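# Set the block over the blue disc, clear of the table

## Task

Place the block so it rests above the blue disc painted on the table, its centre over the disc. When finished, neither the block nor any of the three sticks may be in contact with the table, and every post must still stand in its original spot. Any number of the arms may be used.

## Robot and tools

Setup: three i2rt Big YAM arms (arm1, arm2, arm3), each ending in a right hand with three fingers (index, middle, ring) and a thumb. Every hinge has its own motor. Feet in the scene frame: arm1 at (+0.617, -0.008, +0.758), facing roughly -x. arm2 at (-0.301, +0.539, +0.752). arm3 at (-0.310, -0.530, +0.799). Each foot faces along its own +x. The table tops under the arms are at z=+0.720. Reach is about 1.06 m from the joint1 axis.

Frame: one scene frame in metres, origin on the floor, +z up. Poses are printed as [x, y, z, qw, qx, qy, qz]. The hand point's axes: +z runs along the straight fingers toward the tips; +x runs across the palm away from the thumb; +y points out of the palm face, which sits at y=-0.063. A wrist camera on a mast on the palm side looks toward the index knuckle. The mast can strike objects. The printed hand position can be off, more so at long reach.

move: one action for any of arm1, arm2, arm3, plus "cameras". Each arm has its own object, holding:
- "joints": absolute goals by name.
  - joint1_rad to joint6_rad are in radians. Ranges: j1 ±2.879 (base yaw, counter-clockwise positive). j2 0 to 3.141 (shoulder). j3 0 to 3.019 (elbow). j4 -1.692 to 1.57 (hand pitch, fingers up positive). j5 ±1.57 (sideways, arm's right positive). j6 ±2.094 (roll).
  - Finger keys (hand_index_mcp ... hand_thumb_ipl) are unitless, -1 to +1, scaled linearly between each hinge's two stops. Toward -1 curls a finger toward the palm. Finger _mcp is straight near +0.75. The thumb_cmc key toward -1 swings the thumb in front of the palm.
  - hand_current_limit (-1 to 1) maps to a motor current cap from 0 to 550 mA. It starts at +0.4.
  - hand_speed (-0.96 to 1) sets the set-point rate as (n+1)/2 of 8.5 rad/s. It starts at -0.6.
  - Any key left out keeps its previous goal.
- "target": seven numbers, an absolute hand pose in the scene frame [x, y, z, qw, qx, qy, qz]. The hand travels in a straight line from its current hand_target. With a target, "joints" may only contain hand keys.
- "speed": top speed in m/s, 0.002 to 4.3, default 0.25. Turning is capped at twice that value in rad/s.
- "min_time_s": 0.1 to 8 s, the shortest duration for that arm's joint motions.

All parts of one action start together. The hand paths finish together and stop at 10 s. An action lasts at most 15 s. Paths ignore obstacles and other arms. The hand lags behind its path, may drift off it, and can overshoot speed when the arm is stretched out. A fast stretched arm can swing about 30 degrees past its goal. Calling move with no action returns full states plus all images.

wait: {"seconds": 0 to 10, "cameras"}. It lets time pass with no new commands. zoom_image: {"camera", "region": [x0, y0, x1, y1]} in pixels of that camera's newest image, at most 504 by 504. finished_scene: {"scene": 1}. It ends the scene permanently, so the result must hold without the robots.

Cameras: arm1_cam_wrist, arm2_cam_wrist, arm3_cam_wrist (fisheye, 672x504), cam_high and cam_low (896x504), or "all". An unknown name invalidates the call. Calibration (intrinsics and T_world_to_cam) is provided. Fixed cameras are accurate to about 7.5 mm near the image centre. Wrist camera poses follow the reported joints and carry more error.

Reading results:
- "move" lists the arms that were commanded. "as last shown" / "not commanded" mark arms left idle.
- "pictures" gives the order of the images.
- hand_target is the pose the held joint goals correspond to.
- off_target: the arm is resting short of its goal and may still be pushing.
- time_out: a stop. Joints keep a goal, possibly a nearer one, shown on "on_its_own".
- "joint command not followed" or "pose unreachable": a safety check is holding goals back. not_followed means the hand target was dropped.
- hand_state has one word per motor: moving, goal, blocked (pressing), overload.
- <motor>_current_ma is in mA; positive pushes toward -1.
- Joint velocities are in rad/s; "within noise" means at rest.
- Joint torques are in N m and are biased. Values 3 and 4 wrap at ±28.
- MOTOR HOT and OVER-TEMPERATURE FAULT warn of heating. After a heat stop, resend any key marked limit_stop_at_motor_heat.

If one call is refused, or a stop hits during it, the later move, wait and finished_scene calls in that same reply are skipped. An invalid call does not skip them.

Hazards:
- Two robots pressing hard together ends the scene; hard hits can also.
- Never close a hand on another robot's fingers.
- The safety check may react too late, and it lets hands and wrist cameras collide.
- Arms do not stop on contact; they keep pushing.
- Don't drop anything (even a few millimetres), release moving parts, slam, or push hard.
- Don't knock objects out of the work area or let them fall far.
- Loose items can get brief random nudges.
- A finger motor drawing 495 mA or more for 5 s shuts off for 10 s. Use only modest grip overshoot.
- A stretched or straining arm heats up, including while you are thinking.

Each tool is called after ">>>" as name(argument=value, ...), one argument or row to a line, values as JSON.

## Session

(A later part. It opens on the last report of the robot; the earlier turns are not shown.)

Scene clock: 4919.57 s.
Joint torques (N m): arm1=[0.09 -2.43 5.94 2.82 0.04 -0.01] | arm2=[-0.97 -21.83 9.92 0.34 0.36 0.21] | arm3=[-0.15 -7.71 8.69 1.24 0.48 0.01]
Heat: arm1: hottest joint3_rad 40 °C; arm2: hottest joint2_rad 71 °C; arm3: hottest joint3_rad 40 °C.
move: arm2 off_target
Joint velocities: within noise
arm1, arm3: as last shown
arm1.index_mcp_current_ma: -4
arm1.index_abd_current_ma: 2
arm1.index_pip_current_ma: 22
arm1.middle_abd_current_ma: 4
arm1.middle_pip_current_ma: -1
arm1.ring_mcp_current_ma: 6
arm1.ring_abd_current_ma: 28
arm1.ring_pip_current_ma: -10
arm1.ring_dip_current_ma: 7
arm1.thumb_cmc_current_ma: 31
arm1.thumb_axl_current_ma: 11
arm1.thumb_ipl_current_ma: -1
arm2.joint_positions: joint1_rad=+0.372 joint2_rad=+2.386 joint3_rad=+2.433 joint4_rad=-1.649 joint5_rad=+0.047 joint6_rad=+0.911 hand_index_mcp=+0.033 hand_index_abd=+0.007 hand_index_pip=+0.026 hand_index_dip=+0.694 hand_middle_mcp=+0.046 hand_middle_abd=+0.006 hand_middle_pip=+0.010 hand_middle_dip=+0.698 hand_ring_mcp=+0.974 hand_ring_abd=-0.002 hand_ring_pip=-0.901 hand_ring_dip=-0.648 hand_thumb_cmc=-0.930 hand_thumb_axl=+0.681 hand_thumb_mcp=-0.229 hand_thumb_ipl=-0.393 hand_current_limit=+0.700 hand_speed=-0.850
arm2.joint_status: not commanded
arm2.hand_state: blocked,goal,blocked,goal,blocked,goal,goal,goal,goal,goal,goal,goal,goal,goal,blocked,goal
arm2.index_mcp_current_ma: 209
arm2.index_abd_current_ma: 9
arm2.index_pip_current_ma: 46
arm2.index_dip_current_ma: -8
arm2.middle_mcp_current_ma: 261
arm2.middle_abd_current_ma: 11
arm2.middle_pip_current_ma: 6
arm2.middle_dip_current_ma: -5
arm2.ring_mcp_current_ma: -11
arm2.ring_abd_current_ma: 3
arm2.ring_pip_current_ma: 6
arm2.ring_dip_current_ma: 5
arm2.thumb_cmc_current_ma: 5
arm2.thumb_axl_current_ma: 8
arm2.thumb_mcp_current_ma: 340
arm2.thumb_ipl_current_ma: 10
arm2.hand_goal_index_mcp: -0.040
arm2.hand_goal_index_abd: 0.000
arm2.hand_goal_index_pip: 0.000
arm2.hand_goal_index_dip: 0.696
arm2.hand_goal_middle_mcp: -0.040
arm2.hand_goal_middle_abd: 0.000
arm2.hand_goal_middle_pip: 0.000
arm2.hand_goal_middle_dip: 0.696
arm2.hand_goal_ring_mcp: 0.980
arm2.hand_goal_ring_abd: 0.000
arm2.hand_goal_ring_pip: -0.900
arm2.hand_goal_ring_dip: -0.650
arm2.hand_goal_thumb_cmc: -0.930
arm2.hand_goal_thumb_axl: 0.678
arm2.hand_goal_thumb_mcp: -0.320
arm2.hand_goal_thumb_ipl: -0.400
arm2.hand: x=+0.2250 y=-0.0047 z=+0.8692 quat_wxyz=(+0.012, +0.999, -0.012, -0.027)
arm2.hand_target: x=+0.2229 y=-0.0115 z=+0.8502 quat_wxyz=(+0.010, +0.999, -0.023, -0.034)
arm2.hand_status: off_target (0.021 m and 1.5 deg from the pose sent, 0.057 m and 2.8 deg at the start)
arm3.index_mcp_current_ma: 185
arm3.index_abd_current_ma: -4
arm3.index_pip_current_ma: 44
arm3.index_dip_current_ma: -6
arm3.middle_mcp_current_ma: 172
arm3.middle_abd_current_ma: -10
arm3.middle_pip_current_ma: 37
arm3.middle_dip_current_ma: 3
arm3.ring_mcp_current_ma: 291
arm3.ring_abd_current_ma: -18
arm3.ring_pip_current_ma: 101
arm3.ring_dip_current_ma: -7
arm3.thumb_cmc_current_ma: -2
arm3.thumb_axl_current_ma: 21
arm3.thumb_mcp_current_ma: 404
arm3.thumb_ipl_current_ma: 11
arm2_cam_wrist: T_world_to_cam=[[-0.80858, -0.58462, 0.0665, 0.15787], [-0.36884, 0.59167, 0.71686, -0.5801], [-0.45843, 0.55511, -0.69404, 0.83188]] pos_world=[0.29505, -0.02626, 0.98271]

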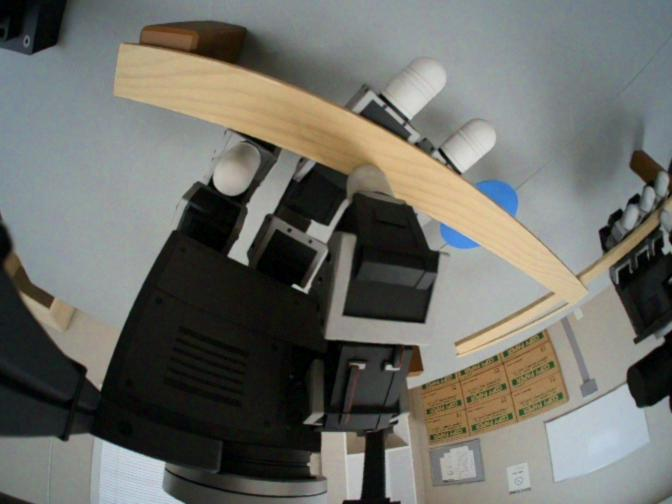

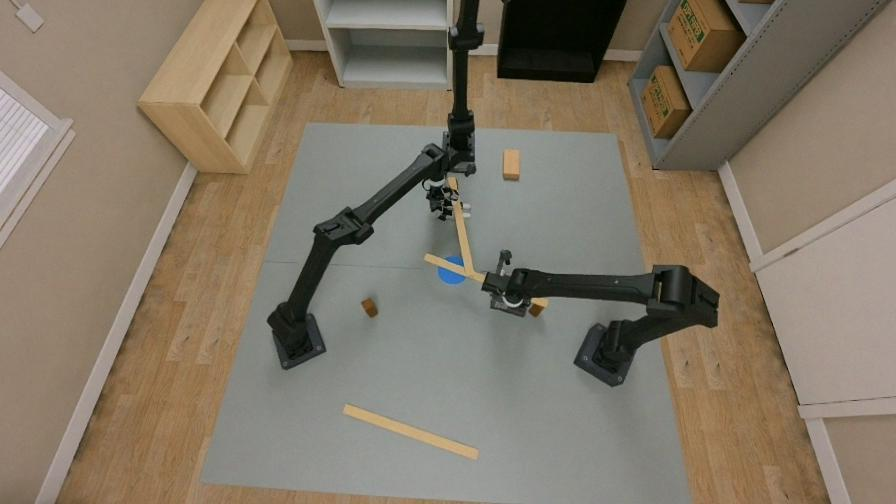

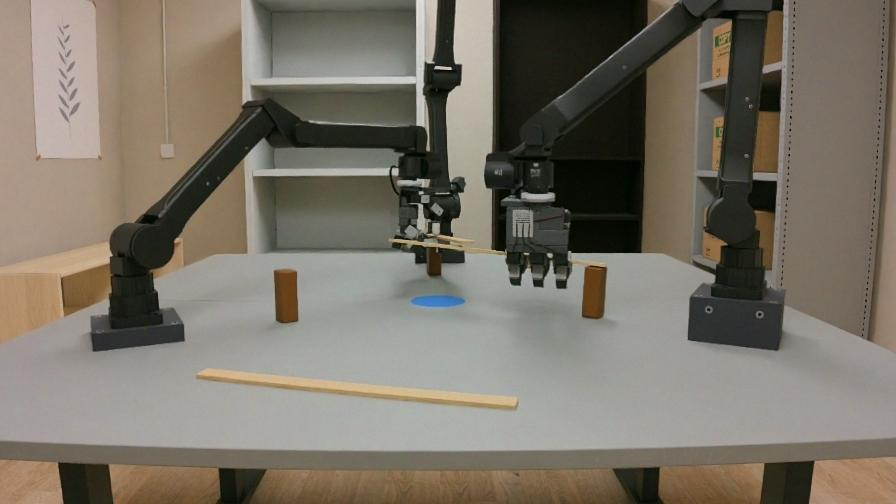

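>>> move(
  arm2={"target": [0.2215, -0.022, 0.855, 0.010, 0.9995, -0.023, -0.034], "speed": 0.06},
  cameras=["arm2_cam_wrist", "cam_high", "cam_low"],
)

>>> zoom_image(
  camera="cam_high",
  region=[400, 140, 560, 330],
)

>>> zoom_image(
  camera="cam_low",
  region=[370, 180, 520, 280],
)

>>> zoom_image(
  camera="arm2_cam_wrist",
  region=[100, 0, 300, 150],
)

Scene clock: 4934.30 s.
Joint torques (N m): arm1=[0.15 -2.43 5.96 2.82 0.05 -0.01] | arm2=[-0.73 -21.19 12.42 -0.28 0.37 0.09] | arm3=[-0.03 -7.71 8.66 1.24 0.48 0.02]
Heat: arm1: hottest joint3_rad 40 °C; arm2: hottest joint2_rad 71 °C; arm3: hottest joint3_rad 40 °C.
move: arm2 off_target
Joint velocities: within noise
arm1.joint_positions: joint1_rad=+0.250 joint2_rad=+1.438 joint3_rad=+2.828 joint4_rad=-1.330 joint5_rad=-0.023 joint6_rad=+1.049 hand_index_mcp=+1.000 hand_index_abd=+0.256 hand_index_pip=-0.482 hand_index_dip=+0.007 hand_middle_mcp=+0.763 hand_middle_abd=+0.145 hand_middle_pip=+0.577 hand_middle_dip=+0.696 hand_ring_mcp=+0.762 hand_ring_abd=-0.087 hand_ring_pip=+0.577 hand_ring_dip=+0.696 hand_thumb_cmc=-0.545 hand_thumb_axl=+0.683 hand_thumb_mcp=-0.784 hand_thumb_ipl=+0.168 hand_current_limit=+0.400 hand_speed=-0.600
arm1.joint_status: not commanded
arm1.hand_state: overload,goal,goal,goal,goal,goal,goal,goal,goal,blocked,goal,goal,blocked,goal,goal,goal
arm1.index_mcp_current_ma: -2
arm1.index_abd_current_ma: 5
arm1.index_pip_current_ma: 18
arm1.index_dip_current_ma: 8
arm1.middle_mcp_current_ma: 2
arm1.middle_abd_current_ma: 16
arm1.middle_pip_current_ma: 2
arm1.middle_dip_current_ma: 4
arm1.ring_mcp_current_ma: 13
arm1.ring_abd_current_ma: 25
arm1.ring_pip_current_ma: -7
arm1.ring_dip_current_ma: 11
arm1.thumb_cmc_current_ma: 36
arm1.thumb_axl_current_ma: 5
arm1.thumb_mcp_current_ma: -13
arm1.thumb_ipl_current_ma: 0
arm1.hand_goal_index_mcp: 0.754
arm1.hand_goal_index_abd: 0.250
arm1.hand_goal_index_pip: -0.500
arm1.hand_goal_index_dip: 0.000
arm1.hand_goal_middle_mcp: 0.754
arm1.hand_goal_middle_abd: 0.140
arm1.hand_goal_middle_pip: 0.576
arm1.hand_goal_middle_dip: 0.696
arm1.hand_goal_ring_mcp: 0.754
arm1.hand_goal_ring_abd: -0.140
arm1.hand_goal_ring_pip: 0.576
arm1.hand_goal_ring_dip: 0.696
arm1.hand_goal_thumb_cmc: -0.570
arm1.hand_goal_thumb_axl: 0.678
arm1.hand_goal_thumb_mcp: -0.780
arm1.hand_goal_thumb_ipl: 0.168
arm1.hand: x=+0.2486 y=-0.0272 z=+1.6844 quat_wxyz=(+0.722, +0.274, -0.631, -0.082)
arm1.hand_target: x=+0.2482 y=-0.0274 z=+1.6884 quat_wxyz=(+0.727, +0.272, -0.626, -0.083)
arm1.hand_status: not commanded
arm2.joint_positions: joint1_rad=+0.358 joint2_rad=+2.403 joint3_rad=+2.457 joint4_rad=-1.666 joint5_rad=+0.048 joint6_rad=+0.911 hand_index_mcp=+0.035 hand_index_abd=+0.007 hand_index_pip=+0.027 hand_index_dip=+0.694 hand_middle_mcp=+0.043 hand_middle_abd=+0.006 hand_middle_pip=+0.011 hand_middle_dip=+0.696 hand_ring_mcp=+0.974 hand_ring_abd=-0.002 hand_ring_pip=-0.901 hand_ring_dip=-0.648 hand_thumb_cmc=-0.930 hand_thumb_axl=+0.680 hand_thumb_mcp=-0.229 hand_thumb_ipl=-0.397 hand_current_limit=+0.700 hand_speed=-0.850
arm2.joint_status: not commanded
arm2.hand_state: blocked,goal,blocked,goal,blocked,goal,goal,goal,goal,goal,goal,goal,goal,goal,blocked,goal
arm2.index_mcp_current_ma: 211
arm2.index_abd_current_ma: 13
arm2.index_pip_current_ma: 52
arm2.index_dip_current_ma: -9
arm2.middle_mcp_current_ma: 250
arm2.middle_abd_current_ma: 8
arm2.middle_pip_current_ma: 9
arm2.middle_dip_current_ma: -7
arm2.ring_mcp_current_ma: -14
arm2.ring_abd_current_ma: 6
arm2.ring_pip_current_ma: 4
arm2.ring_dip_current_ma: 8
arm2.thumb_cmc_current_ma: 6
arm2.thumb_axl_current_ma: 6
arm2.thumb_mcp_current_ma: 338
arm2.thumb_ipl_current_ma: -2
arm2.hand_goal_index_mcp: -0.040
arm2.hand_goal_index_abd: 0.000
arm2.hand_goal_index_pip: 0.000
arm2.hand_goal_index_dip: 0.696
arm2.hand_goal_middle_mcp: -0.040
arm2.hand_goal_middle_abd: 0.000
arm2.hand_goal_middle_pip: 0.000
arm2.hand_goal_middle_dip: 0.696
arm2.hand_goal_ring_mcp: 0.980
arm2.hand_goal_ring_abd: 0.000
arm2.hand_goal_ring_pip: -0.900
arm2.hand_goal_ring_dip: -0.650
arm2.hand_goal_thumb_cmc: -0.930
arm2.hand_goal_thumb_axl: 0.678
arm2.hand_goal_thumb_mcp: -0.320
arm2.hand_goal_thumb_ipl: -0.400
arm2.hand: x=+0.2185 y=-0.0125 z=+0.8668 quat_wxyz=(+0.010, +0.999, -0.018, -0.031)
arm2.hand_target: x=+0.2209 y=-0.0214 z=+0.8549 quat_wxyz=(+0.011, +0.999, -0.023, -0.033)
arm2.hand_status: off_target (0.016 m and 0.6 deg from the pose sent, 0.023 m and 1.5 deg at the start)
arm3.joint_positions: joint1_rad=+0.205 joint2_rad=+1.487 joint3_rad=+0.843 joint4_rad=-0.911 joint5_rad=-0.002 joint6_rad=+1.519 hand_index_mcp=+0.043 hand_index_abd=-0.015 hand_index_pip=+0.032 hand_index_dip=+0.697 hand_middle_mcp=+0.017 hand_middle_abd=-0.011 hand_middle_pip=+0.022 hand_middle_dip=+0.694 hand_ring_mcp=-0.016 hand_ring_abd=-0.021 hand_ring_pip=+0.016 hand_ring_dip=+0.694 hand_thumb_cmc=-0.565 hand_thumb_axl=+0.685 hand_thumb_mcp=-0.230 hand_thumb_ipl=-0.331 hand_current_limit=+0.700 hand_speed=-0.600
arm3.joint_status: not commanded
arm3.hand_state: blocked,goal,blocked,goal,blocked,goal,blocked,goal,blocked,blocked,blocked,goal,goal,goal,blocked,goal
arm3.index_mcp_current_ma: 185
arm3.index_abd_current_ma: -5
arm3.index_pip_current_ma: 35
arm3.index_dip_current_ma: 13
arm3.middle_mcp_current_ma: 173
arm3.middle_abd_current_ma: 5
arm3.middle_pip_current_ma: 36
arm3.middle_dip_current_ma: -6
arm3.ring_mcp_current_ma: 286
arm3.ring_abd_current_ma: -20
arm3.ring_pip_current_ma: 109
arm3.ring_dip_current_ma: -10
arm3.thumb_cmc_current_ma: -2
arm3.thumb_axl_current_ma: 14
arm3.thumb_mcp_current_ma: 388
arm3.thumb_ipl_current_ma: 32
arm3.hand_goal_index_mcp: -0.062
arm3.hand_goal_index_abd: 0.000
arm3.hand_goal_index_pip: 0.000
arm3.hand_goal_index_dip: 0.696
arm3.hand_goal_middle_mcp: -0.088
arm3.hand_goal_middle_abd: 0.000
arm3.hand_goal_middle_pip: -0.014
arm3.hand_goal_middle_dip: 0.696
arm3.hand_goal_ring_mcp: -0.170
arm3.hand_goal_ring_abd: 0.000
arm3.hand_goal_ring_pip: -0.058
arm3.hand_goal_ring_dip: 0.696
arm3.hand_goal_thumb_cmc: -0.570
arm3.hand_goal_thumb_axl: 0.678
arm3.hand_goal_thumb_mcp: -0.392
arm3.hand_goal_thumb_ipl: -0.344
arm3.hand: x=-0.1175 y=-0.2266 z=+0.8339 quat_wxyz=(-0.005, +0.796, +0.605, +0.004)
arm3.hand_target: x=-0.1170 y=-0.2205 z=+0.8341 quat_wxyz=(-0.009, +0.796, +0.605, +0.012)
arm3.hand_status: not commanded
arm2_cam_wrist: T_world_to_cam=[[-0.81584, -0.5741, 0.06937, 0.14737], [-0.3558, 0.59291, 0.7224, -0.58385], [-0.45586, 0.56468, -0.68799, 0.82583]] pos_world=[0.28896, -0.03556, 0.97972]

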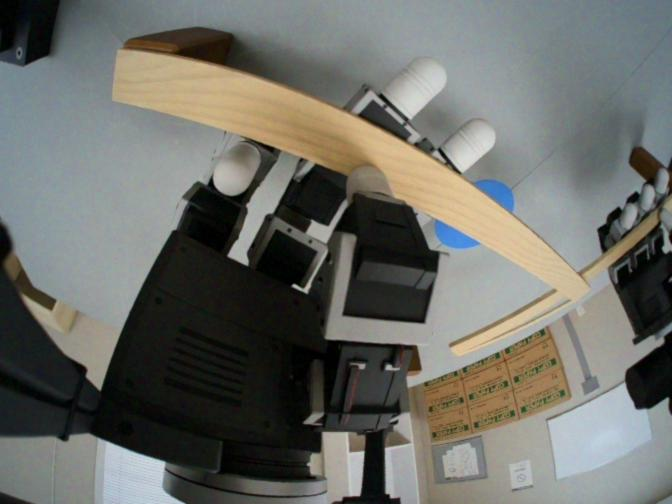

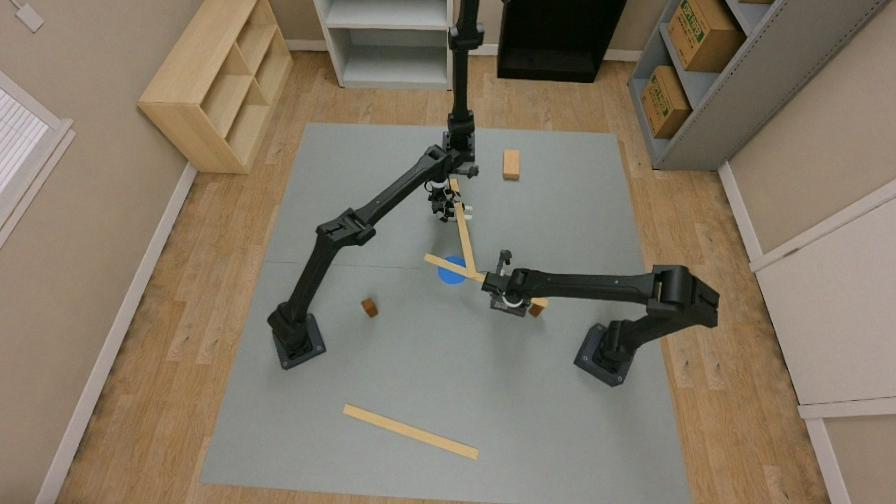

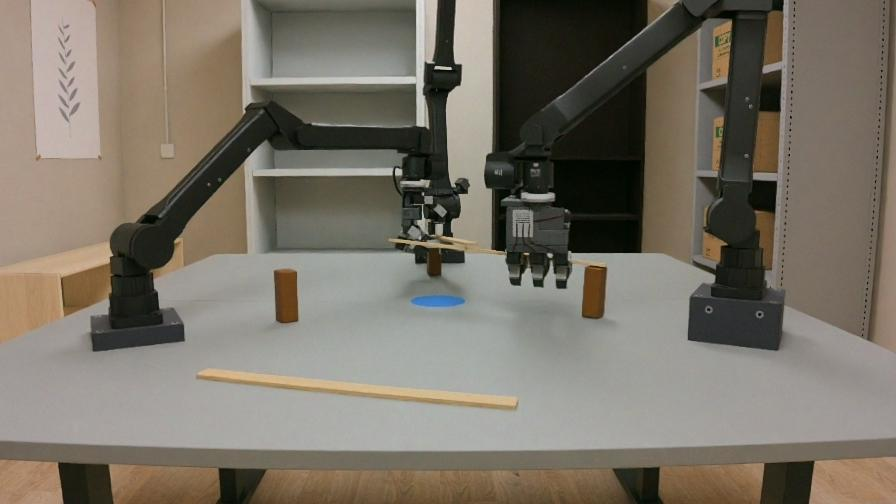

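Scaled by 2.653 from the camera's image (finer frame: 1280x720).

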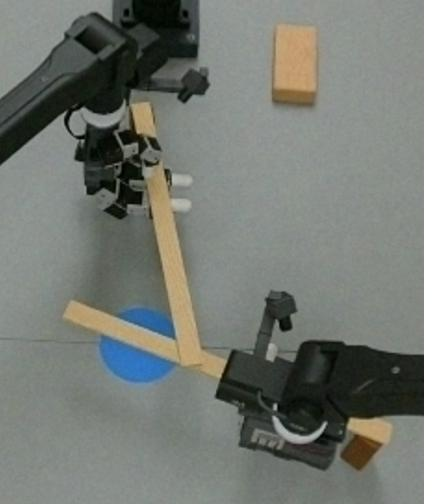

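Scaled by 3.360 from the camera's image (finer frame: 1280x720).

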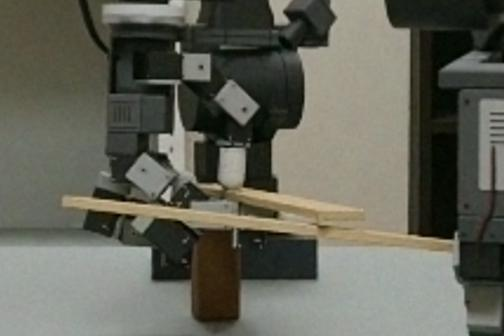

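Scaled by 2.520 from the camera's image (finer frame: 960x720).

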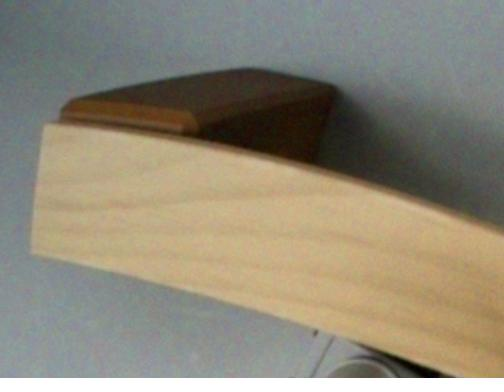

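>>> move(
  arm2={"joints": {"hand_speed": -0.9, "hand_index_mcp": -0.01, "hand_middle_mcp": -0.01, "hand_thumb_mcp": -0.285}},
)

>>> move(
  arm2={"joints": {"hand_speed": -0.9, "hand_index_mcp": 0.015, "hand_middle_mcp": 0.02, "hand_thumb_mcp": -0.25}},
  cameras=["arm2_cam_wrist"],
)

>>> zoom_image(
  camera="arm2_cam_wrist",
  region=[100, 0, 300, 150],
)

Scene clock: 4952.63 s.
Joint torques (N m): arm1=[0.09 -2.43 5.96 2.82 0.04 -0.01] | arm2=[-0.91 -21.13 12.41 -0.27 0.36 0.09] | arm3=[0.03 -7.53 8.64 1.24 0.47 0.02]
Heat: arm1: hottest joint3_rad 40 °C; arm2: hottest joint2_rad 68 °C; arm3: hottest joint3_rad 40 °C.
move: arm2 off_target
Joint velocities: within noise
arm1, arm3: as last shown
arm1.index_abd_current_ma: 3
arm1.index_pip_current_ma: 20
arm1.index_dip_current_ma: 4
arm1.middle_mcp_current_ma: 6
arm1.middle_abd_current_ma: 6
arm1.middle_pip_current_ma: 4
arm1.middle_dip_current_ma: -3
arm1.ring_mcp_current_ma: 10
arm1.ring_abd_current_ma: 27
arm1.ring_pip_current_ma: -4
arm1.ring_dip_current_ma: 10
arm1.thumb_cmc_current_ma: 31
arm1.thumb_axl_current_ma: 9
arm1.thumb_mcp_current_ma: -12
arm1.thumb_ipl_current_ma: 5
arm2.joint_positions: joint1_rad=+0.358 joint2_rad=+2.403 joint3_rad=+2.457 joint4_rad=-1.666 joint5_rad=+0.048 joint6_rad=+0.911 hand_index_mcp=+0.038 hand_index_abd=+0.007 hand_index_pip=+0.027 hand_index_dip=+0.694 hand_middle_mcp=+0.044 hand_middle_abd=+0.003 hand_middle_pip=+0.013 hand_middle_dip=+0.696 hand_ring_mcp=+0.974 hand_ring_abd=-0.002 hand_ring_pip=-0.901 hand_ring_dip=-0.648 hand_thumb_cmc=-0.930 hand_thumb_axl=+0.680 hand_thumb_mcp=-0.229 hand_thumb_ipl=-0.396 hand_current_limit=+0.700 hand_speed=-0.900
arm2.joint_status: hand_index_mcp off_target (ended at +0.038, target -0.010); hand_middle_mcp off_target (ended at +0.044, target -0.010); hand_thumb_mcp off_target (ended at -0.229, target -0.285); the others done
arm2.hand_state: blocked,goal,blocked,goal,blocked,goal,goal,goal,goal,goal,goal,goal,goal,goal,blocked,goal
arm2.index_mcp_current_ma: 122
arm2.index_abd_current_ma: 10
arm2.index_pip_current_ma: 49
arm2.index_dip_current_ma: -12
arm2.middle_mcp_current_ma: 150
arm2.middle_abd_current_ma: 6
arm2.middle_pip_current_ma: 14
arm2.middle_dip_current_ma: -6
arm2.ring_mcp_current_ma: -9
arm2.ring_abd_current_ma: 4
arm2.ring_pip_current_ma: 6
arm2.ring_dip_current_ma: 4
arm2.thumb_cmc_current_ma: 7
arm2.thumb_axl_current_ma: 9
arm2.thumb_mcp_current_ma: 174
arm2.thumb_ipl_current_ma: 1
arm2.hand_goal_index_mcp: -0.010
arm2.hand_goal_index_abd: 0.000
arm2.hand_goal_index_pip: 0.000
arm2.hand_goal_index_dip: 0.696
arm2.hand_goal_middle_mcp: -0.010
arm2.hand_goal_middle_abd: 0.000
arm2.hand_goal_middle_pip: 0.000
arm2.hand_goal_middle_dip: 0.696
arm2.hand_goal_ring_mcp: 0.980
arm2.hand_goal_ring_abd: 0.000
arm2.hand_goal_ring_pip: -0.900
arm2.hand_goal_ring_dip: -0.650
arm2.hand_goal_thumb_cmc: -0.930
arm2.hand_goal_thumb_axl: 0.678
arm2.hand_goal_thumb_mcp: -0.284
arm2.hand_goal_thumb_ipl: -0.400
arm2.hand: x=+0.2185 y=-0.0125 z=+0.8668 quat_wxyz=(+0.010, +0.999, -0.018, -0.031)
arm2.hand_target: x=+0.2209 y=-0.0214 z=+0.8551 quat_wxyz=(+0.011, +0.999, -0.023, -0.033)
arm2.hand_status: not commanded
arm3.index_mcp_current_ma: 182
arm3.index_abd_current_ma: -4
arm3.index_pip_current_ma: 41
arm3.index_dip_current_ma: 9
arm3.middle_mcp_current_ma: 193
arm3.middle_abd_current_ma: 7
arm3.middle_pip_current_ma: 28
arm3.middle_dip_current_ma: 13
arm3.ring_mcp_current_ma: 301
arm3.ring_abd_current_ma: -15
arm3.ring_pip_current_ma: 115
arm3.ring_dip_current_ma: 2
arm3.thumb_cmc_current_ma: 4
arm3.thumb_axl_current_ma: 18
arm3.thumb_mcp_current_ma: 404
arm3.thumb_ipl_current_ma: 35
pictures: none

Scene clock: 4953.17 s.
Joint torques (N m): arm1=[0.09 -2.43 5.96 2.84 0.04 -0.01] | arm2=[-0.85 -21.25 12.38 -0.24 0.36 0.1] | arm3=[-0.03 -7.59 8.66 1.21 0.48 0.02]
Heat: arm1: hottest joint3_rad 40 °C; arm2: hottest joint2_rad 68 °C; arm3: hottest joint3_rad 40 °C.
move: arm2 off_target
Joint velocities: within noise
arm1, arm3: as last shown
arm1.index_mcp_current_ma: 0
arm1.index_abd_current_ma: 0
arm1.index_pip_current_ma: 17
arm1.index_dip_current_ma: -3
arm1.middle_mcp_current_ma: 5
arm1.middle_abd_current_ma: 10
arm1.middle_pip_current_ma: 5
arm1.middle_dip_current_ma: -5
arm1.ring_mcp_current_ma: 11
arm1.ring_pip_current_ma: -11
arm1.ring_dip_current_ma: 13
arm1.thumb_cmc_current_ma: 34
arm1.thumb_axl_current_ma: 3
arm1.thumb_mcp_current_ma: -14
arm1.thumb_ipl_current_ma: 4
arm2.joint_positions: joint1_rad=+0.358 joint2_rad=+2.403 joint3_rad=+2.457 joint4_rad=-1.666 joint5_rad=+0.048 joint6_rad=+0.911 hand_index_mcp=+0.044 hand_index_abd=+0.003 hand_index_pip=+0.027 hand_index_dip=+0.692 hand_middle_mcp=+0.048 hand_middle_abd=-0.001 hand_middle_pip=+0.012 hand_middle_dip=+0.696 hand_ring_mcp=+0.974 hand_ring_abd=-0.002 hand_ring_pip=-0.901 hand_ring_dip=-0.648 hand_thumb_cmc=-0.930 hand_thumb_axl=+0.679 hand_thumb_mcp=-0.231 hand_thumb_ipl=-0.397 hand_current_limit=+0.700 hand_speed=-0.900
arm2.joint_status: hand_index_mcp off_target (ended at +0.044, target +0.015); hand_middle_mcp off_target (ended at +0.048, target +0.020); the others done
arm2.hand_state: blocked,goal,blocked,goal,blocked,goal,goal,goal,goal,goal,goal,goal,goal,goal,goal,goal
arm2.index_mcp_current_ma: 69
arm2.index_abd_current_ma: 8
arm2.index_pip_current_ma: 53
arm2.index_dip_current_ma: -9
arm2.middle_mcp_current_ma: 74
arm2.middle_abd_current_ma: -4
arm2.middle_pip_current_ma: 6
arm2.middle_dip_current_ma: -8
arm2.ring_mcp_current_ma: -7
arm2.ring_abd_current_ma: 9
arm2.ring_pip_current_ma: 4
arm2.ring_dip_current_ma: 9
arm2.thumb_cmc_current_ma: 10
arm2.thumb_axl_current_ma: 7
arm2.thumb_mcp_current_ma: 42
arm2.thumb_ipl_current_ma: -1
arm2.hand_goal_index_mcp: 0.016
arm2.hand_goal_index_abd: 0.000
arm2.hand_goal_index_pip: 0.000
arm2.hand_goal_index_dip: 0.696
arm2.hand_goal_middle_mcp: 0.020
arm2.hand_goal_middle_abd: 0.000
arm2.hand_goal_middle_pip: 0.000
arm2.hand_goal_middle_dip: 0.696
arm2.hand_goal_ring_mcp: 0.980
arm2.hand_goal_ring_abd: 0.000
arm2.hand_goal_ring_pip: -0.900
arm2.hand_goal_ring_dip: -0.650
arm2.hand_goal_thumb_cmc: -0.930
arm2.hand_goal_thumb_axl: 0.678
arm2.hand_goal_thumb_mcp: -0.250
arm2.hand_goal_thumb_ipl: -0.400
arm2.hand: x=+0.2184 y=-0.0125 z=+0.8663 quat_wxyz=(+0.009, +0.999, -0.018, -0.031)
arm2.hand_target: x=+0.2209 y=-0.0214 z=+0.8549 quat_wxyz=(+0.011, +0.999, -0.023, -0.033)
arm2.hand_status: not commanded
arm3.index_mcp_current_ma: 205
arm3.index_abd_current_ma: -13
arm3.index_pip_current_ma: 39
arm3.index_dip_current_ma: -5
arm3.middle_mcp_current_ma: 201
arm3.middle_abd_current_ma: -13
arm3.middle_pip_current_ma: 24
arm3.ring_mcp_current_ma: 283
arm3.ring_abd_current_ma: -13
arm3.ring_pip_current_ma: 105
arm3.ring_dip_current_ma: -6
arm3.thumb_cmc_current_ma: 16
arm3.thumb_axl_current_ma: 9
arm3.thumb_mcp_current_ma: 405
arm3.thumb_ipl_current_ma: 16
arm2_cam_wrist: T_world_to_cam=[[-0.81585, -0.57406, 0.06961, 0.1472], [-0.35527, 0.59257, 0.72294, -0.58402], [-0.45626, 0.56508, -0.68739, 0.82507]] pos_world=[0.28906, -0.03566, 0.97911]

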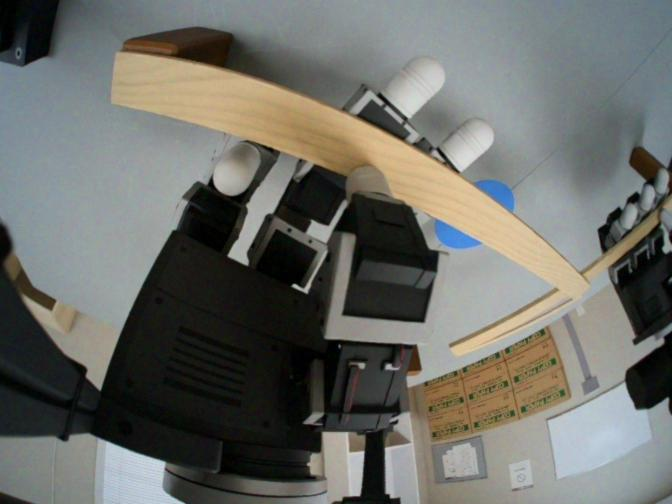

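Scaled by 2.520 from the camera's image (finer frame: 960x720).

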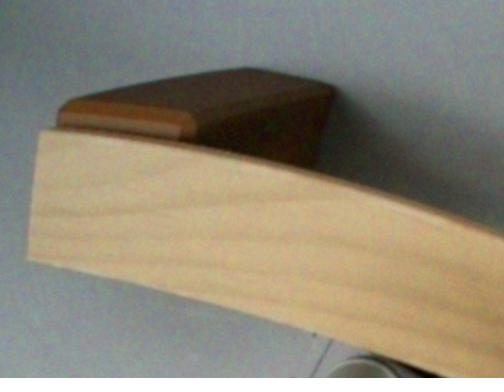

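>>> move(
  arm2={"joints": {"hand_index_mcp": 0.05, "hand_middle_mcp": 0.055, "hand_thumb_mcp": -0.20}},
)

>>> move(
  arm2={"joints": {"hand_index_mcp": 0.10, "hand_middle_mcp": 0.10, "hand_thumb_mcp": -0.14}},
  cameras=["arm2_cam_wrist", "cam_low"],
)

>>> zoom_image(
  camera="arm2_cam_wrist",
  region=[100, 0, 300, 150],
)

>>> zoom_image(
  camera="cam_low",
  region=[370, 180, 520, 280],
)

Scene clock: 4963.50 s.
Joint torques (N m): arm1=[0.09 -2.43 5.94 2.82 0.04 0] | arm2=[-0.79 -21.07 12.42 -0.25 0.29 0.09] | arm3=[0.03 -7.65 8.7 1.25 0.47 0.03]
Heat: arm1: hottest joint3_rad 40 °C; arm2: hottest joint2_rad 66 °C; arm3: hottest joint3_rad 40 °C.
move: arm2 done
Joint velocities: within noise
arm1, arm3: as last shown
arm1.index_mcp_current_ma: -6
arm1.index_abd_current_ma: 4
arm1.index_pip_current_ma: 16
arm1.index_dip_current_ma: -1
arm1.middle_mcp_current_ma: 4
arm1.middle_abd_current_ma: 17
arm1.middle_pip_current_ma: -4
arm1.middle_dip_current_ma: 0
arm1.ring_mcp_current_ma: 8
arm1.ring_abd_current_ma: 29
arm1.ring_pip_current_ma: -1
arm1.ring_dip_current_ma: 10
arm1.thumb_cmc_current_ma: 32
arm1.thumb_axl_current_ma: 9
arm1.thumb_mcp_current_ma: -18
arm1.thumb_ipl_current_ma: -2
arm2.joint_positions: joint1_rad=+0.358 joint2_rad=+2.403 joint3_rad=+2.457 joint4_rad=-1.666 joint5_rad=+0.050 joint6_rad=+0.911 hand_index_mcp=+0.060 hand_index_abd=+0.000 hand_index_pip=+0.013 hand_index_dip=+0.700 hand_middle_mcp=+0.064 hand_middle_abd=-0.001 hand_middle_pip=+0.011 hand_middle_dip=+0.700 hand_ring_mcp=+0.974 hand_ring_abd=-0.002 hand_ring_pip=-0.901 hand_ring_dip=-0.648 hand_thumb_cmc=-0.930 hand_thumb_axl=+0.679 hand_thumb_mcp=-0.208 hand_thumb_ipl=-0.397 hand_current_limit=+0.700 hand_speed=-0.900
arm2.joint_status: all done
arm2.hand_state: goal,goal,goal,goal,goal,goal,goal,goal,goal,goal,goal,goal,goal,goal,goal,goal
arm2.index_mcp_current_ma: 23
arm2.index_abd_current_ma: 3
arm2.index_pip_current_ma: 15
arm2.index_dip_current_ma: -2
arm2.middle_mcp_current_ma: 21
arm2.middle_abd_current_ma: 2
arm2.middle_pip_current_ma: 6
arm2.middle_dip_current_ma: -2
arm2.ring_mcp_current_ma: -10
arm2.ring_abd_current_ma: 10
arm2.ring_pip_current_ma: 7
arm2.ring_dip_current_ma: 6
arm2.thumb_cmc_current_ma: 4
arm2.thumb_axl_current_ma: 2
arm2.thumb_mcp_current_ma: -26
arm2.thumb_ipl_current_ma: -1
arm2.hand_goal_index_mcp: 0.050
arm2.hand_goal_index_abd: 0.000
arm2.hand_goal_index_pip: 0.000
arm2.hand_goal_index_dip: 0.696
arm2.hand_goal_middle_mcp: 0.056
arm2.hand_goal_middle_abd: 0.000
arm2.hand_goal_middle_pip: 0.000
arm2.hand_goal_middle_dip: 0.696
arm2.hand_goal_ring_mcp: 0.980
arm2.hand_goal_ring_abd: 0.000
arm2.hand_goal_ring_pip: -0.900
arm2.hand_goal_ring_dip: -0.650
arm2.hand_goal_thumb_cmc: -0.930
arm2.hand_goal_thumb_axl: 0.678
arm2.hand_goal_thumb_mcp: -0.200
arm2.hand_goal_thumb_ipl: -0.400
arm2.hand: x=+0.2182 y=-0.0127 z=+0.8665 quat_wxyz=(+0.010, +0.999, -0.018, -0.032)
arm2.hand_target: x=+0.2209 y=-0.0214 z=+0.8549 quat_wxyz=(+0.011, +0.999, -0.023, -0.033)
arm2.hand_status: not commanded
arm3.joint_positions: joint1_rad=+0.205 joint2_rad=+1.487 joint3_rad=+0.843 joint4_rad=-0.911 joint5_rad=-0.002 joint6_rad=+1.519 hand_index_mcp=+0.043 hand_index_abd=-0.015 hand_index_pip=+0.032 hand_index_dip=+0.697 hand_middle_mcp=+0.017 hand_middle_abd=-0.011 hand_middle_pip=+0.022 hand_middle_dip=+0.694 hand_ring_mcp=-0.015 hand_ring_abd=-0.021 hand_ring_pip=+0.016 hand_ring_dip=+0.694 hand_thumb_cmc=-0.565 hand_thumb_axl=+0.685 hand_thumb_mcp=-0.230 hand_thumb_ipl=-0.332 hand_current_limit=+0.700 hand_speed=-0.600
arm3.index_mcp_current_ma: 191
arm3.index_abd_current_ma: -6
arm3.index_pip_current_ma: 49
arm3.index_dip_current_ma: 1
arm3.middle_mcp_current_ma: 186
arm3.middle_abd_current_ma: -2
arm3.middle_pip_current_ma: 52
arm3.middle_dip_current_ma: 23
arm3.ring_mcp_current_ma: 287
arm3.ring_abd_current_ma: -6
arm3.ring_pip_current_ma: 122
arm3.ring_dip_current_ma: -2
arm3.thumb_cmc_current_ma: -2
arm3.thumb_axl_current_ma: 20
arm3.thumb_mcp_current_ma: 404
arm3.thumb_ipl_current_ma: 27
pictures: none

Scene clock: 4964.13 s.
Joint torques (N m): arm1=[0.09 -2.43 5.94 2.84 0.05 -0.01] | arm2=[-0.91 -21.3 12.38 -0.25 0.26 0.09] | arm3=[-0.03 -7.53 8.69 1.21 0.48 0.02]
Heat: arm1: hottest joint3_rad 40 °C; arm2: hottest joint2_rad 66 °C; arm3: hottest joint3_rad 40 °C.
move: arm2 done
Joint velocities: within noise
arm1, arm3: as last shown
arm1.index_mcp_current_ma: 0
arm1.index_pip_current_ma: 20
arm1.index_dip_current_ma: 7
arm1.middle_mcp_current_ma: 8
arm1.middle_abd_current_ma: 11
arm1.middle_pip_current_ma: 7
arm1.middle_dip_current_ma: -6
arm1.ring_mcp_current_ma: 7
arm1.ring_abd_current_ma: 27
arm1.ring_pip_current_ma: -5
arm1.ring_dip_current_ma: 16
arm1.thumb_cmc_current_ma: 35
arm1.thumb_axl_current_ma: 11
arm1.thumb_mcp_current_ma: -17
arm1.thumb_ipl_current_ma: 8
arm2.joint_positions: joint1_rad=+0.358 joint2_rad=+2.403 joint3_rad=+2.457 joint4_rad=-1.666 joint5_rad=+0.050 joint6_rad=+0.911 hand_index_mcp=+0.107 hand_index_abd=+0.000 hand_index_pip=+0.011 hand_index_dip=+0.700 hand_middle_mcp=+0.107 hand_middle_abd=-0.001 hand_middle_pip=+0.011 hand_middle_dip=+0.700 hand_ring_mcp=+0.974 hand_ring_abd=-0.002 hand_ring_pip=-0.901 hand_ring_dip=-0.648 hand_thumb_cmc=-0.930 hand_thumb_axl=+0.679 hand_thumb_mcp=-0.149 hand_thumb_ipl=-0.397 hand_current_limit=+0.700 hand_speed=-0.900
arm2.joint_status: all done
arm2.hand_state: goal,goal,goal,goal,goal,goal,goal,goal,goal,goal,goal,goal,goal,goal,goal,goal
arm2.index_mcp_current_ma: 14
arm2.index_abd_current_ma: 3
arm2.index_pip_current_ma: 12
arm2.index_dip_current_ma: -2
arm2.middle_mcp_current_ma: 20
arm2.middle_abd_current_ma: 5
arm2.middle_pip_current_ma: 11
arm2.middle_dip_current_ma: -3
arm2.ring_mcp_current_ma: -11
arm2.ring_abd_current_ma: 10
arm2.ring_pip_current_ma: 6
arm2.ring_dip_current_ma: 8
arm2.thumb_cmc_current_ma: 3
arm2.thumb_axl_current_ma: 5
arm2.thumb_mcp_current_ma: -21
arm2.thumb_ipl_current_ma: -4
arm2.hand_goal_index_mcp: 0.100
arm2.hand_goal_index_abd: 0.000
arm2.hand_goal_index_pip: 0.000
arm2.hand_goal_index_dip: 0.696
arm2.hand_goal_middle_mcp: 0.100
arm2.hand_goal_middle_abd: 0.000
arm2.hand_goal_middle_pip: 0.000
arm2.hand_goal_middle_dip: 0.696
arm2.hand_goal_ring_mcp: 0.980
arm2.hand_goal_ring_abd: 0.000
arm2.hand_goal_ring_pip: -0.900
arm2.hand_goal_ring_dip: -0.650
arm2.hand_goal_thumb_cmc: -0.930
arm2.hand_goal_thumb_axl: 0.678
arm2.hand_goal_thumb_mcp: -0.140
arm2.hand_goal_thumb_ipl: -0.400
arm2.hand: x=+0.2182 y=-0.0128 z=+0.8665 quat_wxyz=(+0.010, +0.999, -0.018, -0.032)
arm2.hand_target: x=+0.2209 y=-0.0214 z=+0.8549 quat_wxyz=(+0.011, +0.999, -0.023, -0.033)
arm2.hand_status: not commanded
arm3.index_mcp_current_ma: 204
arm3.index_abd_current_ma: -9
arm3.index_pip_current_ma: 41
arm3.index_dip_current_ma: 13
arm3.middle_abd_current_ma: -3
arm3.middle_pip_current_ma: 45
arm3.middle_dip_current_ma: 8
arm3.ring_mcp_current_ma: 301
arm3.ring_abd_current_ma: -11
arm3.ring_pip_current_ma: 126
arm3.ring_dip_current_ma: 0
arm3.thumb_cmc_current_ma: 15
arm3.thumb_axl_current_ma: 12
arm3.thumb_mcp_current_ma: 405
arm3.thumb_ipl_current_ma: 15
arm2_cam_wrist: T_world_to_cam=[[-0.81565, -0.57406, 0.07184, 0.14482], [-0.35429, 0.59379, 0.72242, -0.5838], [-0.45737, 0.56379, -0.68771, 0.82574]] pos_world=[0.28896, -0.03576, 0.97921]

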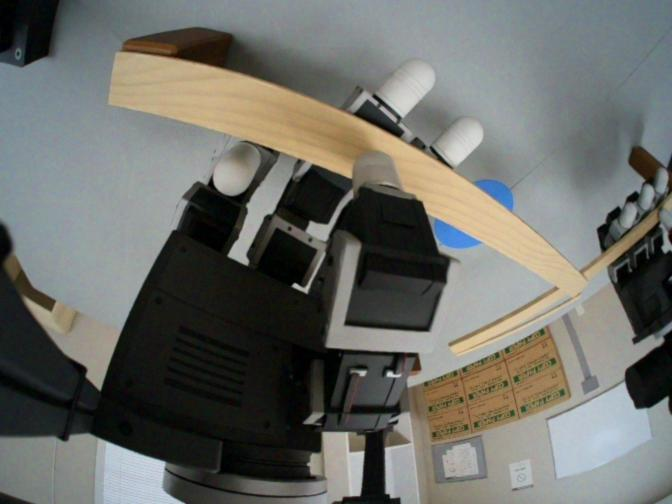

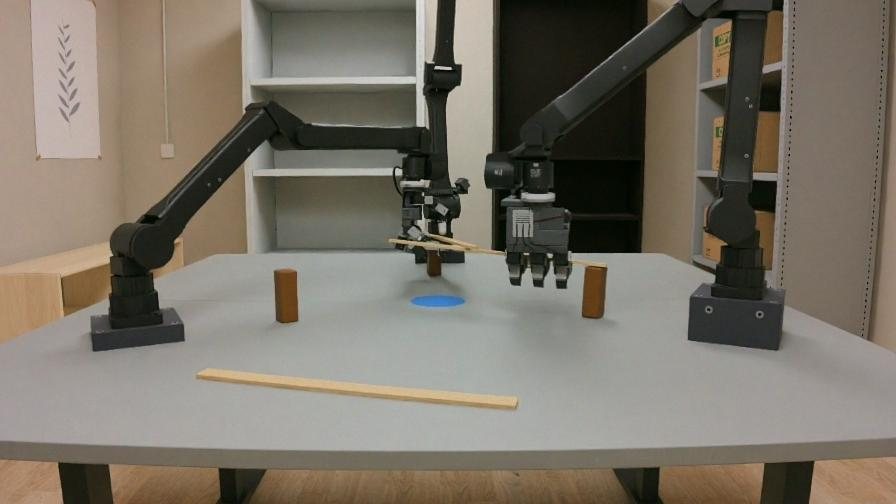

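Scaled by 2.520 from the camera's image (finer frame: 960x720).

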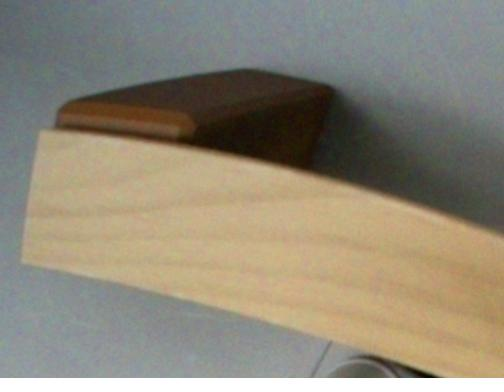

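Scaled by 3.360 from the camera's image (finer frame: 1280x720).

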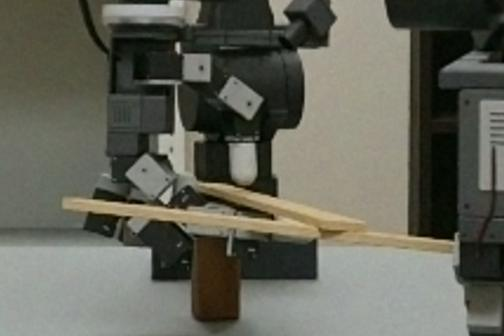

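>>> move(
  arm2={"joints": {"hand_speed": -0.85, "hand_index_mcp": 0.233, "hand_middle_mcp": 0.233, "hand_index_pip": -0.15, "hand_middle_pip": -0.15, "hand_thumb_mcp": 0.1}},
  cameras=["arm2_cam_wrist", "cam_low"],
)

>>> zoom_image(
  camera="cam_low",
  region=[370, 180, 520, 280],
)

Scene clock: 4974.37 s.
Joint torques (N m): arm1=[0.09 -2.43 5.96 2.84 0.04 -0.01] | arm2=[-0.91 -21.3 12.41 -0.24 0.24 0.09] | arm3=[-0.15 -7.65 8.68 1.25 0.49 0.02]
Heat: arm1: hottest joint3_rad 40 °C; arm2: hottest joint2_rad 65 °C; arm3: hottest joint3_rad 40 °C.
move: arm2 done
Joint velocities: within noise
arm1, arm3: as last shown
arm1.index_mcp_current_ma: -7
arm1.index_abd_current_ma: 8
arm1.index_pip_current_ma: 12
arm1.index_dip_current_ma: 4
arm1.middle_mcp_current_ma: 3
arm1.middle_abd_current_ma: 10
arm1.middle_pip_current_ma: 2
arm1.middle_dip_current_ma: -2
arm1.ring_mcp_current_ma: 8
arm1.ring_abd_current_ma: 32
arm1.ring_pip_current_ma: -4
arm1.ring_dip_current_ma: 6
arm1.thumb_cmc_current_ma: 28
arm1.thumb_axl_current_ma: 5
arm1.thumb_mcp_current_ma: -14
arm1.thumb_ipl_current_ma: 3
arm2.joint_positions: joint1_rad=+0.358 joint2_rad=+2.403 joint3_rad=+2.457 joint4_rad=-1.667 joint5_rad=+0.051 joint6_rad=+0.911 hand_index_mcp=+0.240 hand_index_abd=+0.000 hand_index_pip=-0.140 hand_index_dip=+0.700 hand_middle_mcp=+0.240 hand_middle_abd=-0.001 hand_middle_pip=-0.141 hand_middle_dip=+0.700 hand_ring_mcp=+0.974 hand_ring_abd=-0.002 hand_ring_pip=-0.901 hand_ring_dip=-0.648 hand_thumb_cmc=-0.930 hand_thumb_axl=+0.679 hand_thumb_mcp=+0.089 hand_thumb_ipl=-0.401 hand_current_limit=+0.700 hand_speed=-0.850
arm2.joint_status: all done
arm2.hand_state: goal,goal,goal,goal,goal,goal,goal,goal,goal,goal,goal,goal,goal,goal,goal,goal
arm2.index_mcp_current_ma: 11
arm2.index_abd_current_ma: 5
arm2.index_pip_current_ma: 12
arm2.index_dip_current_ma: 0
arm2.middle_mcp_current_ma: 19
arm2.middle_abd_current_ma: 2
arm2.middle_pip_current_ma: 6
arm2.middle_dip_current_ma: 1
arm2.ring_mcp_current_ma: -11
arm2.ring_abd_current_ma: 13
arm2.ring_pip_current_ma: 5
arm2.ring_dip_current_ma: 0
arm2.thumb_cmc_current_ma: 4
arm2.thumb_axl_current_ma: 6
arm2.thumb_mcp_current_ma: -31
arm2.thumb_ipl_current_ma: -11
arm2.hand_goal_index_mcp: 0.234
arm2.hand_goal_index_abd: 0.000
arm2.hand_goal_index_pip: -0.150
arm2.hand_goal_index_dip: 0.696
arm2.hand_goal_middle_mcp: 0.234
arm2.hand_goal_middle_abd: 0.000
arm2.hand_goal_middle_pip: -0.150
arm2.hand_goal_middle_dip: 0.696
arm2.hand_goal_ring_mcp: 0.980
arm2.hand_goal_ring_abd: 0.000
arm2.hand_goal_ring_pip: -0.900
arm2.hand_goal_ring_dip: -0.650
arm2.hand_goal_thumb_cmc: -0.930
arm2.hand_goal_thumb_axl: 0.678
arm2.hand_goal_thumb_mcp: 0.100
arm2.hand_goal_thumb_ipl: -0.400
arm2.hand: x=+0.2179 y=-0.0126 z=+0.8665 quat_wxyz=(+0.010, +0.999, -0.018, -0.032)
arm2.hand_target: x=+0.2209 y=-0.0214 z=+0.8549 quat_wxyz=(+0.011, +0.999, -0.023, -0.033)
arm2.hand_status: not commanded
arm3.index_mcp_current_ma: 186
arm3.index_abd_current_ma: -3
arm3.index_pip_current_ma: 31
arm3.index_dip_current_ma: 4
arm3.middle_mcp_current_ma: 174
arm3.middle_abd_current_ma: -20
arm3.middle_pip_current_ma: 43
arm3.middle_dip_current_ma: 10
arm3.ring_mcp_current_ma: 286
arm3.ring_abd_current_ma: -21
arm3.ring_pip_current_ma: 117
arm3.ring_dip_current_ma: -12
arm3.thumb_cmc_current_ma: 5
arm3.thumb_axl_current_ma: 23
arm3.thumb_mcp_current_ma: 400
arm3.thumb_ipl_current_ma: 19
arm2_cam_wrist: T_world_to_cam=[[-0.8156, -0.57406, 0.07246, 0.14418], [-0.35352, 0.59351, 0.72303, -0.58465], [-0.45807, 0.56409, -0.68701, 0.82509]] pos_world=[0.28886, -0.03566, 0.97912]

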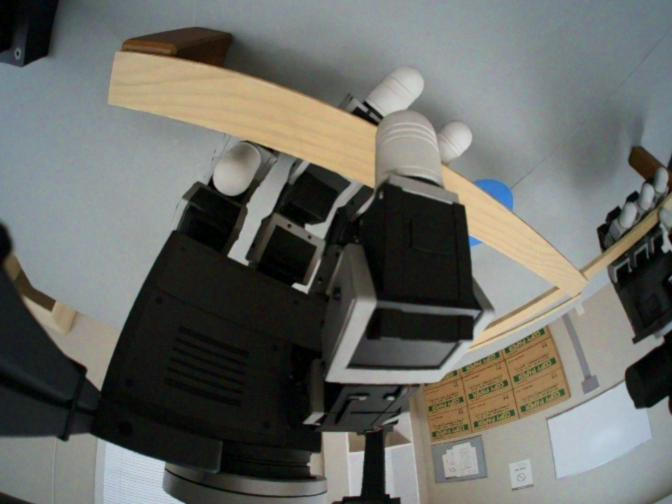

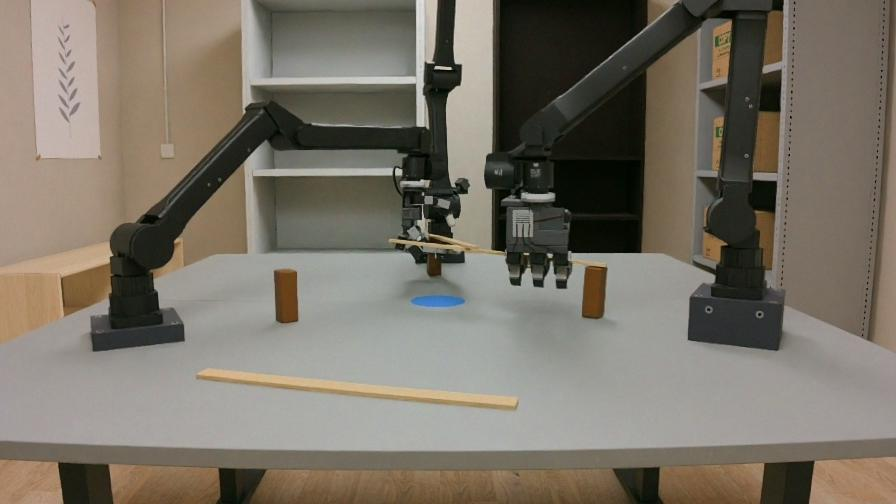

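Scaled by 3.360 from the camera's image (finer frame: 1280x720).

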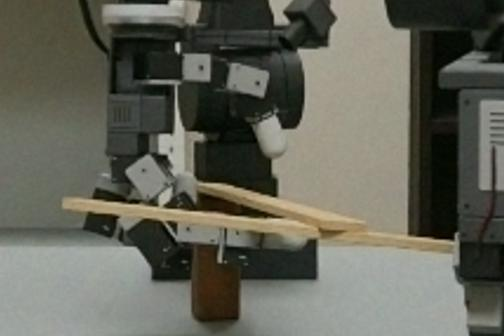

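>>> move(
  arm2={"target": [0.2209, -0.0205, 0.830, 0.011, 0.9995, -0.023, -0.033], "speed": 0.06, "joints": {"hand_index_pip": -0.20, "hand_middle_pip": -0.20, "hand_index_mcp": 0.25, "hand_middle_mcp": 0.25}},
  cameras=["arm2_cam_wrist", "cam_low", "cam_high"],
)

>>> zoom_image(
  camera="cam_low",
  region=[370, 180, 520, 280],
)

>>> zoom_image(
  camera="cam_high",
  region=[400, 140, 560, 330],
)

Scene clock: 4987.23 s.
Joint torques (N m): arm1=[0.15 -2.43 5.96 2.84 0.04 -0.01] | arm2=[-0.67 -22.42 7.43 0.49 0.23 0.1] | arm3=[0.15 -7.71 8.65 1.25 0.47 0.02]
Heat: arm1: hottest joint3_rad 40 °C; arm2: hottest joint2_rad 64 °C; arm3: hottest joint3_rad 40 °C.
move: arm2 off_target
Joint velocities: within noise
arm1, arm3: as last shown
arm1.index_mcp_current_ma: -9
arm1.index_abd_current_ma: 3
arm1.index_pip_current_ma: 17
arm1.middle_mcp_current_ma: 4
arm1.middle_abd_current_ma: 8
arm1.middle_pip_current_ma: 3
arm1.middle_dip_current_ma: -6
arm1.ring_mcp_current_ma: 11
arm1.ring_abd_current_ma: 28
arm1.ring_pip_current_ma: -6
arm1.ring_dip_current_ma: 13
arm1.thumb_cmc_current_ma: 35
arm1.thumb_axl_current_ma: 10
arm1.thumb_mcp_current_ma: -11
arm1.thumb_ipl_current_ma: 0
arm2.joint_positions: joint1_rad=+0.358 joint2_rad=+2.403 joint3_rad=+2.440 joint4_rad=-1.609 joint5_rad=+0.051 joint6_rad=+0.911 hand_index_mcp=+0.255 hand_index_abd=+0.000 hand_index_pip=-0.191 hand_index_dip=+0.700 hand_middle_mcp=+0.255 hand_middle_abd=-0.001 hand_middle_pip=-0.191 hand_middle_dip=+0.700 hand_ring_mcp=+0.974 hand_ring_abd=-0.002 hand_ring_pip=-0.901 hand_ring_dip=-0.648 hand_thumb_cmc=-0.930 hand_thumb_axl=+0.679 hand_thumb_mcp=+0.089 hand_thumb_ipl=-0.401 hand_current_limit=+0.700 hand_speed=-0.850
arm2.joint_status: all done
arm2.hand_state: goal,goal,goal,goal,goal,goal,goal,goal,goal,goal,goal,goal,goal,goal,goal,goal
arm2.index_mcp_current_ma: 11
arm2.index_abd_current_ma: 7
arm2.index_pip_current_ma: 15
arm2.index_dip_current_ma: -2
arm2.middle_mcp_current_ma: 16
arm2.middle_abd_current_ma: 4
arm2.middle_pip_current_ma: 7
arm2.middle_dip_current_ma: 3
arm2.ring_mcp_current_ma: -10
arm2.ring_abd_current_ma: 9
arm2.ring_pip_current_ma: 7
arm2.ring_dip_current_ma: 6
arm2.thumb_cmc_current_ma: 7
arm2.thumb_axl_current_ma: 6
arm2.thumb_mcp_current_ma: -31
arm2.thumb_ipl_current_ma: -7
arm2.hand_goal_index_mcp: 0.250
arm2.hand_goal_index_abd: 0.000
arm2.hand_goal_index_pip: -0.200
arm2.hand_goal_index_dip: 0.696
arm2.hand_goal_middle_mcp: 0.250
arm2.hand_goal_middle_abd: 0.000
arm2.hand_goal_middle_pip: -0.200
arm2.hand_goal_middle_dip: 0.696
arm2.hand_goal_ring_mcp: 0.980
arm2.hand_goal_ring_abd: 0.000
arm2.hand_goal_ring_pip: -0.900
arm2.hand_goal_ring_dip: -0.650
arm2.hand_goal_thumb_cmc: -0.930
arm2.hand_goal_thumb_axl: 0.678
arm2.hand_goal_thumb_mcp: 0.100
arm2.hand_goal_thumb_ipl: -0.400
arm2.hand: x=+0.2258 y=-0.0192 z=+0.8612 quat_wxyz=(+0.023, +0.999, -0.019, -0.017)
arm2.hand_target: x=+0.2204 y=-0.0198 z=+0.8305 quat_wxyz=(+0.011, +0.999, -0.023, -0.033)
arm2.hand_status: off_target (0.032 m and 2.4 deg from the pose sent, 0.037 m and 0.6 deg at the start)
arm3.index_mcp_current_ma: 185
arm3.index_abd_current_ma: -9
arm3.index_pip_current_ma: 43
arm3.index_dip_current_ma: 22
arm3.middle_mcp_current_ma: 178
arm3.middle_abd_current_ma: -9
arm3.middle_pip_current_ma: 40
arm3.middle_dip_current_ma: 11
arm3.ring_mcp_current_ma: 292
arm3.ring_pip_current_ma: 120
arm3.ring_dip_current_ma: 0
arm3.thumb_cmc_current_ma: -4
arm3.thumb_axl_current_ma: 12
arm3.thumb_mcp_current_ma: 398
arm3.thumb_ipl_current_ma: 15
pictures: arm2_cam_wrist, cam_high, cam_low
arm2_cam_wrist: T_world_to_cam=[[-0.81757, -0.57248, 0.06197, 0.15668], [-0.37579, 0.61201, 0.69586, -0.54532], [-0.4363, 0.54563, -0.71549, 0.84799]] pos_world=[0.29315, -0.03925, 0.97649]

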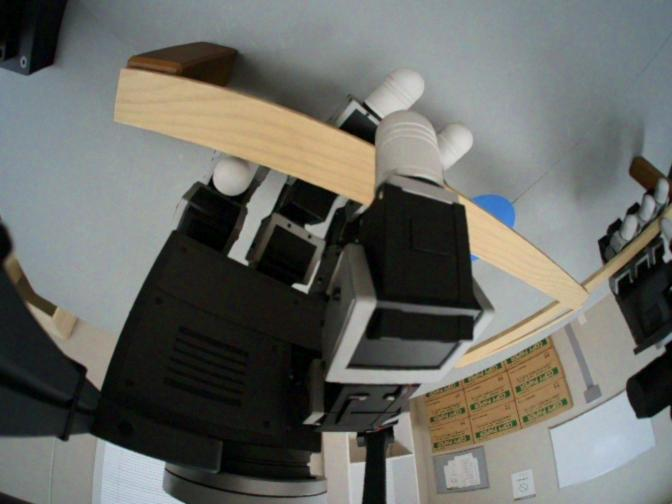

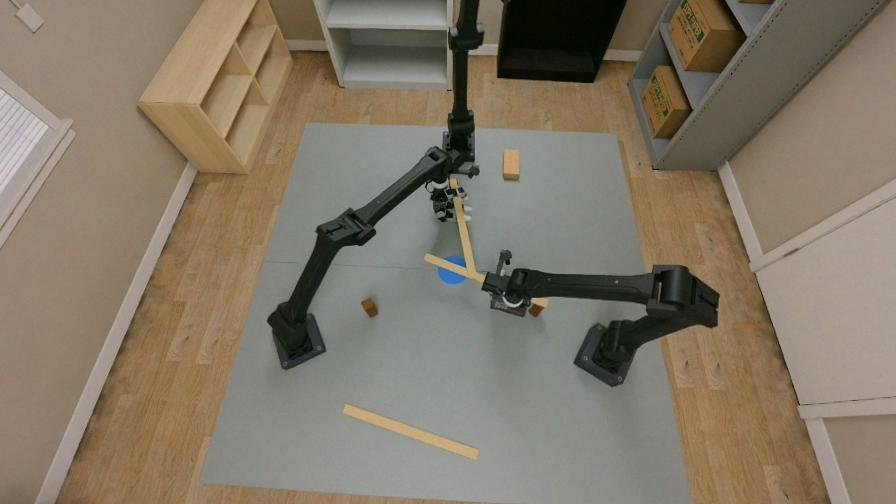

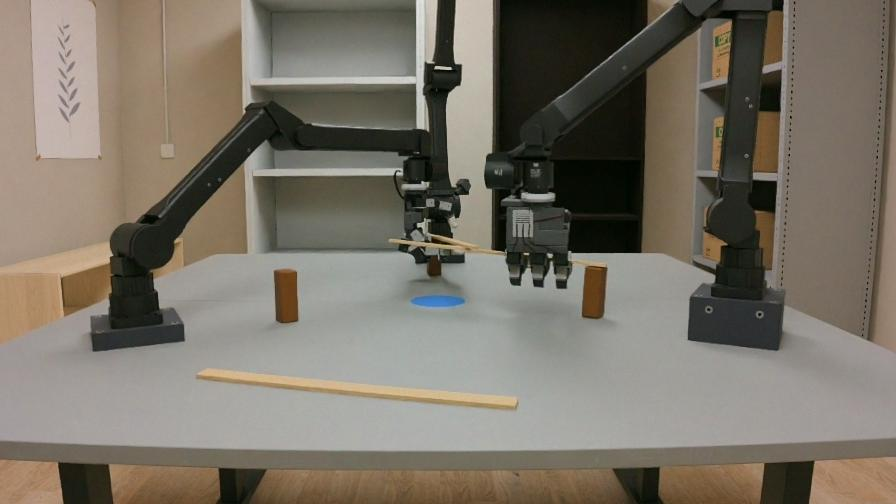

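Scaled by 3.360 from the camera's image (finer frame: 1280x720).

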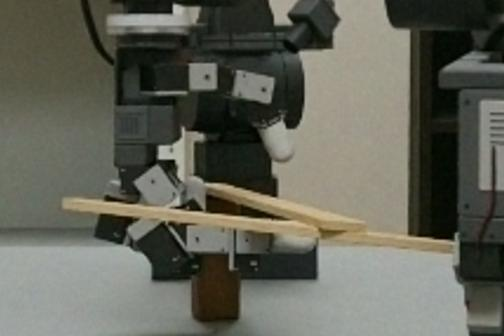

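Scaled by 2.653 from the camera's image (finer frame: 1280x720).

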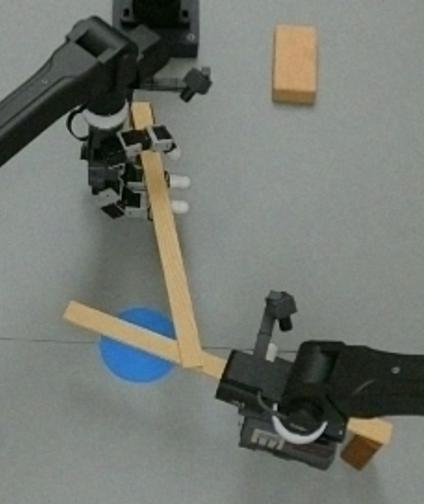

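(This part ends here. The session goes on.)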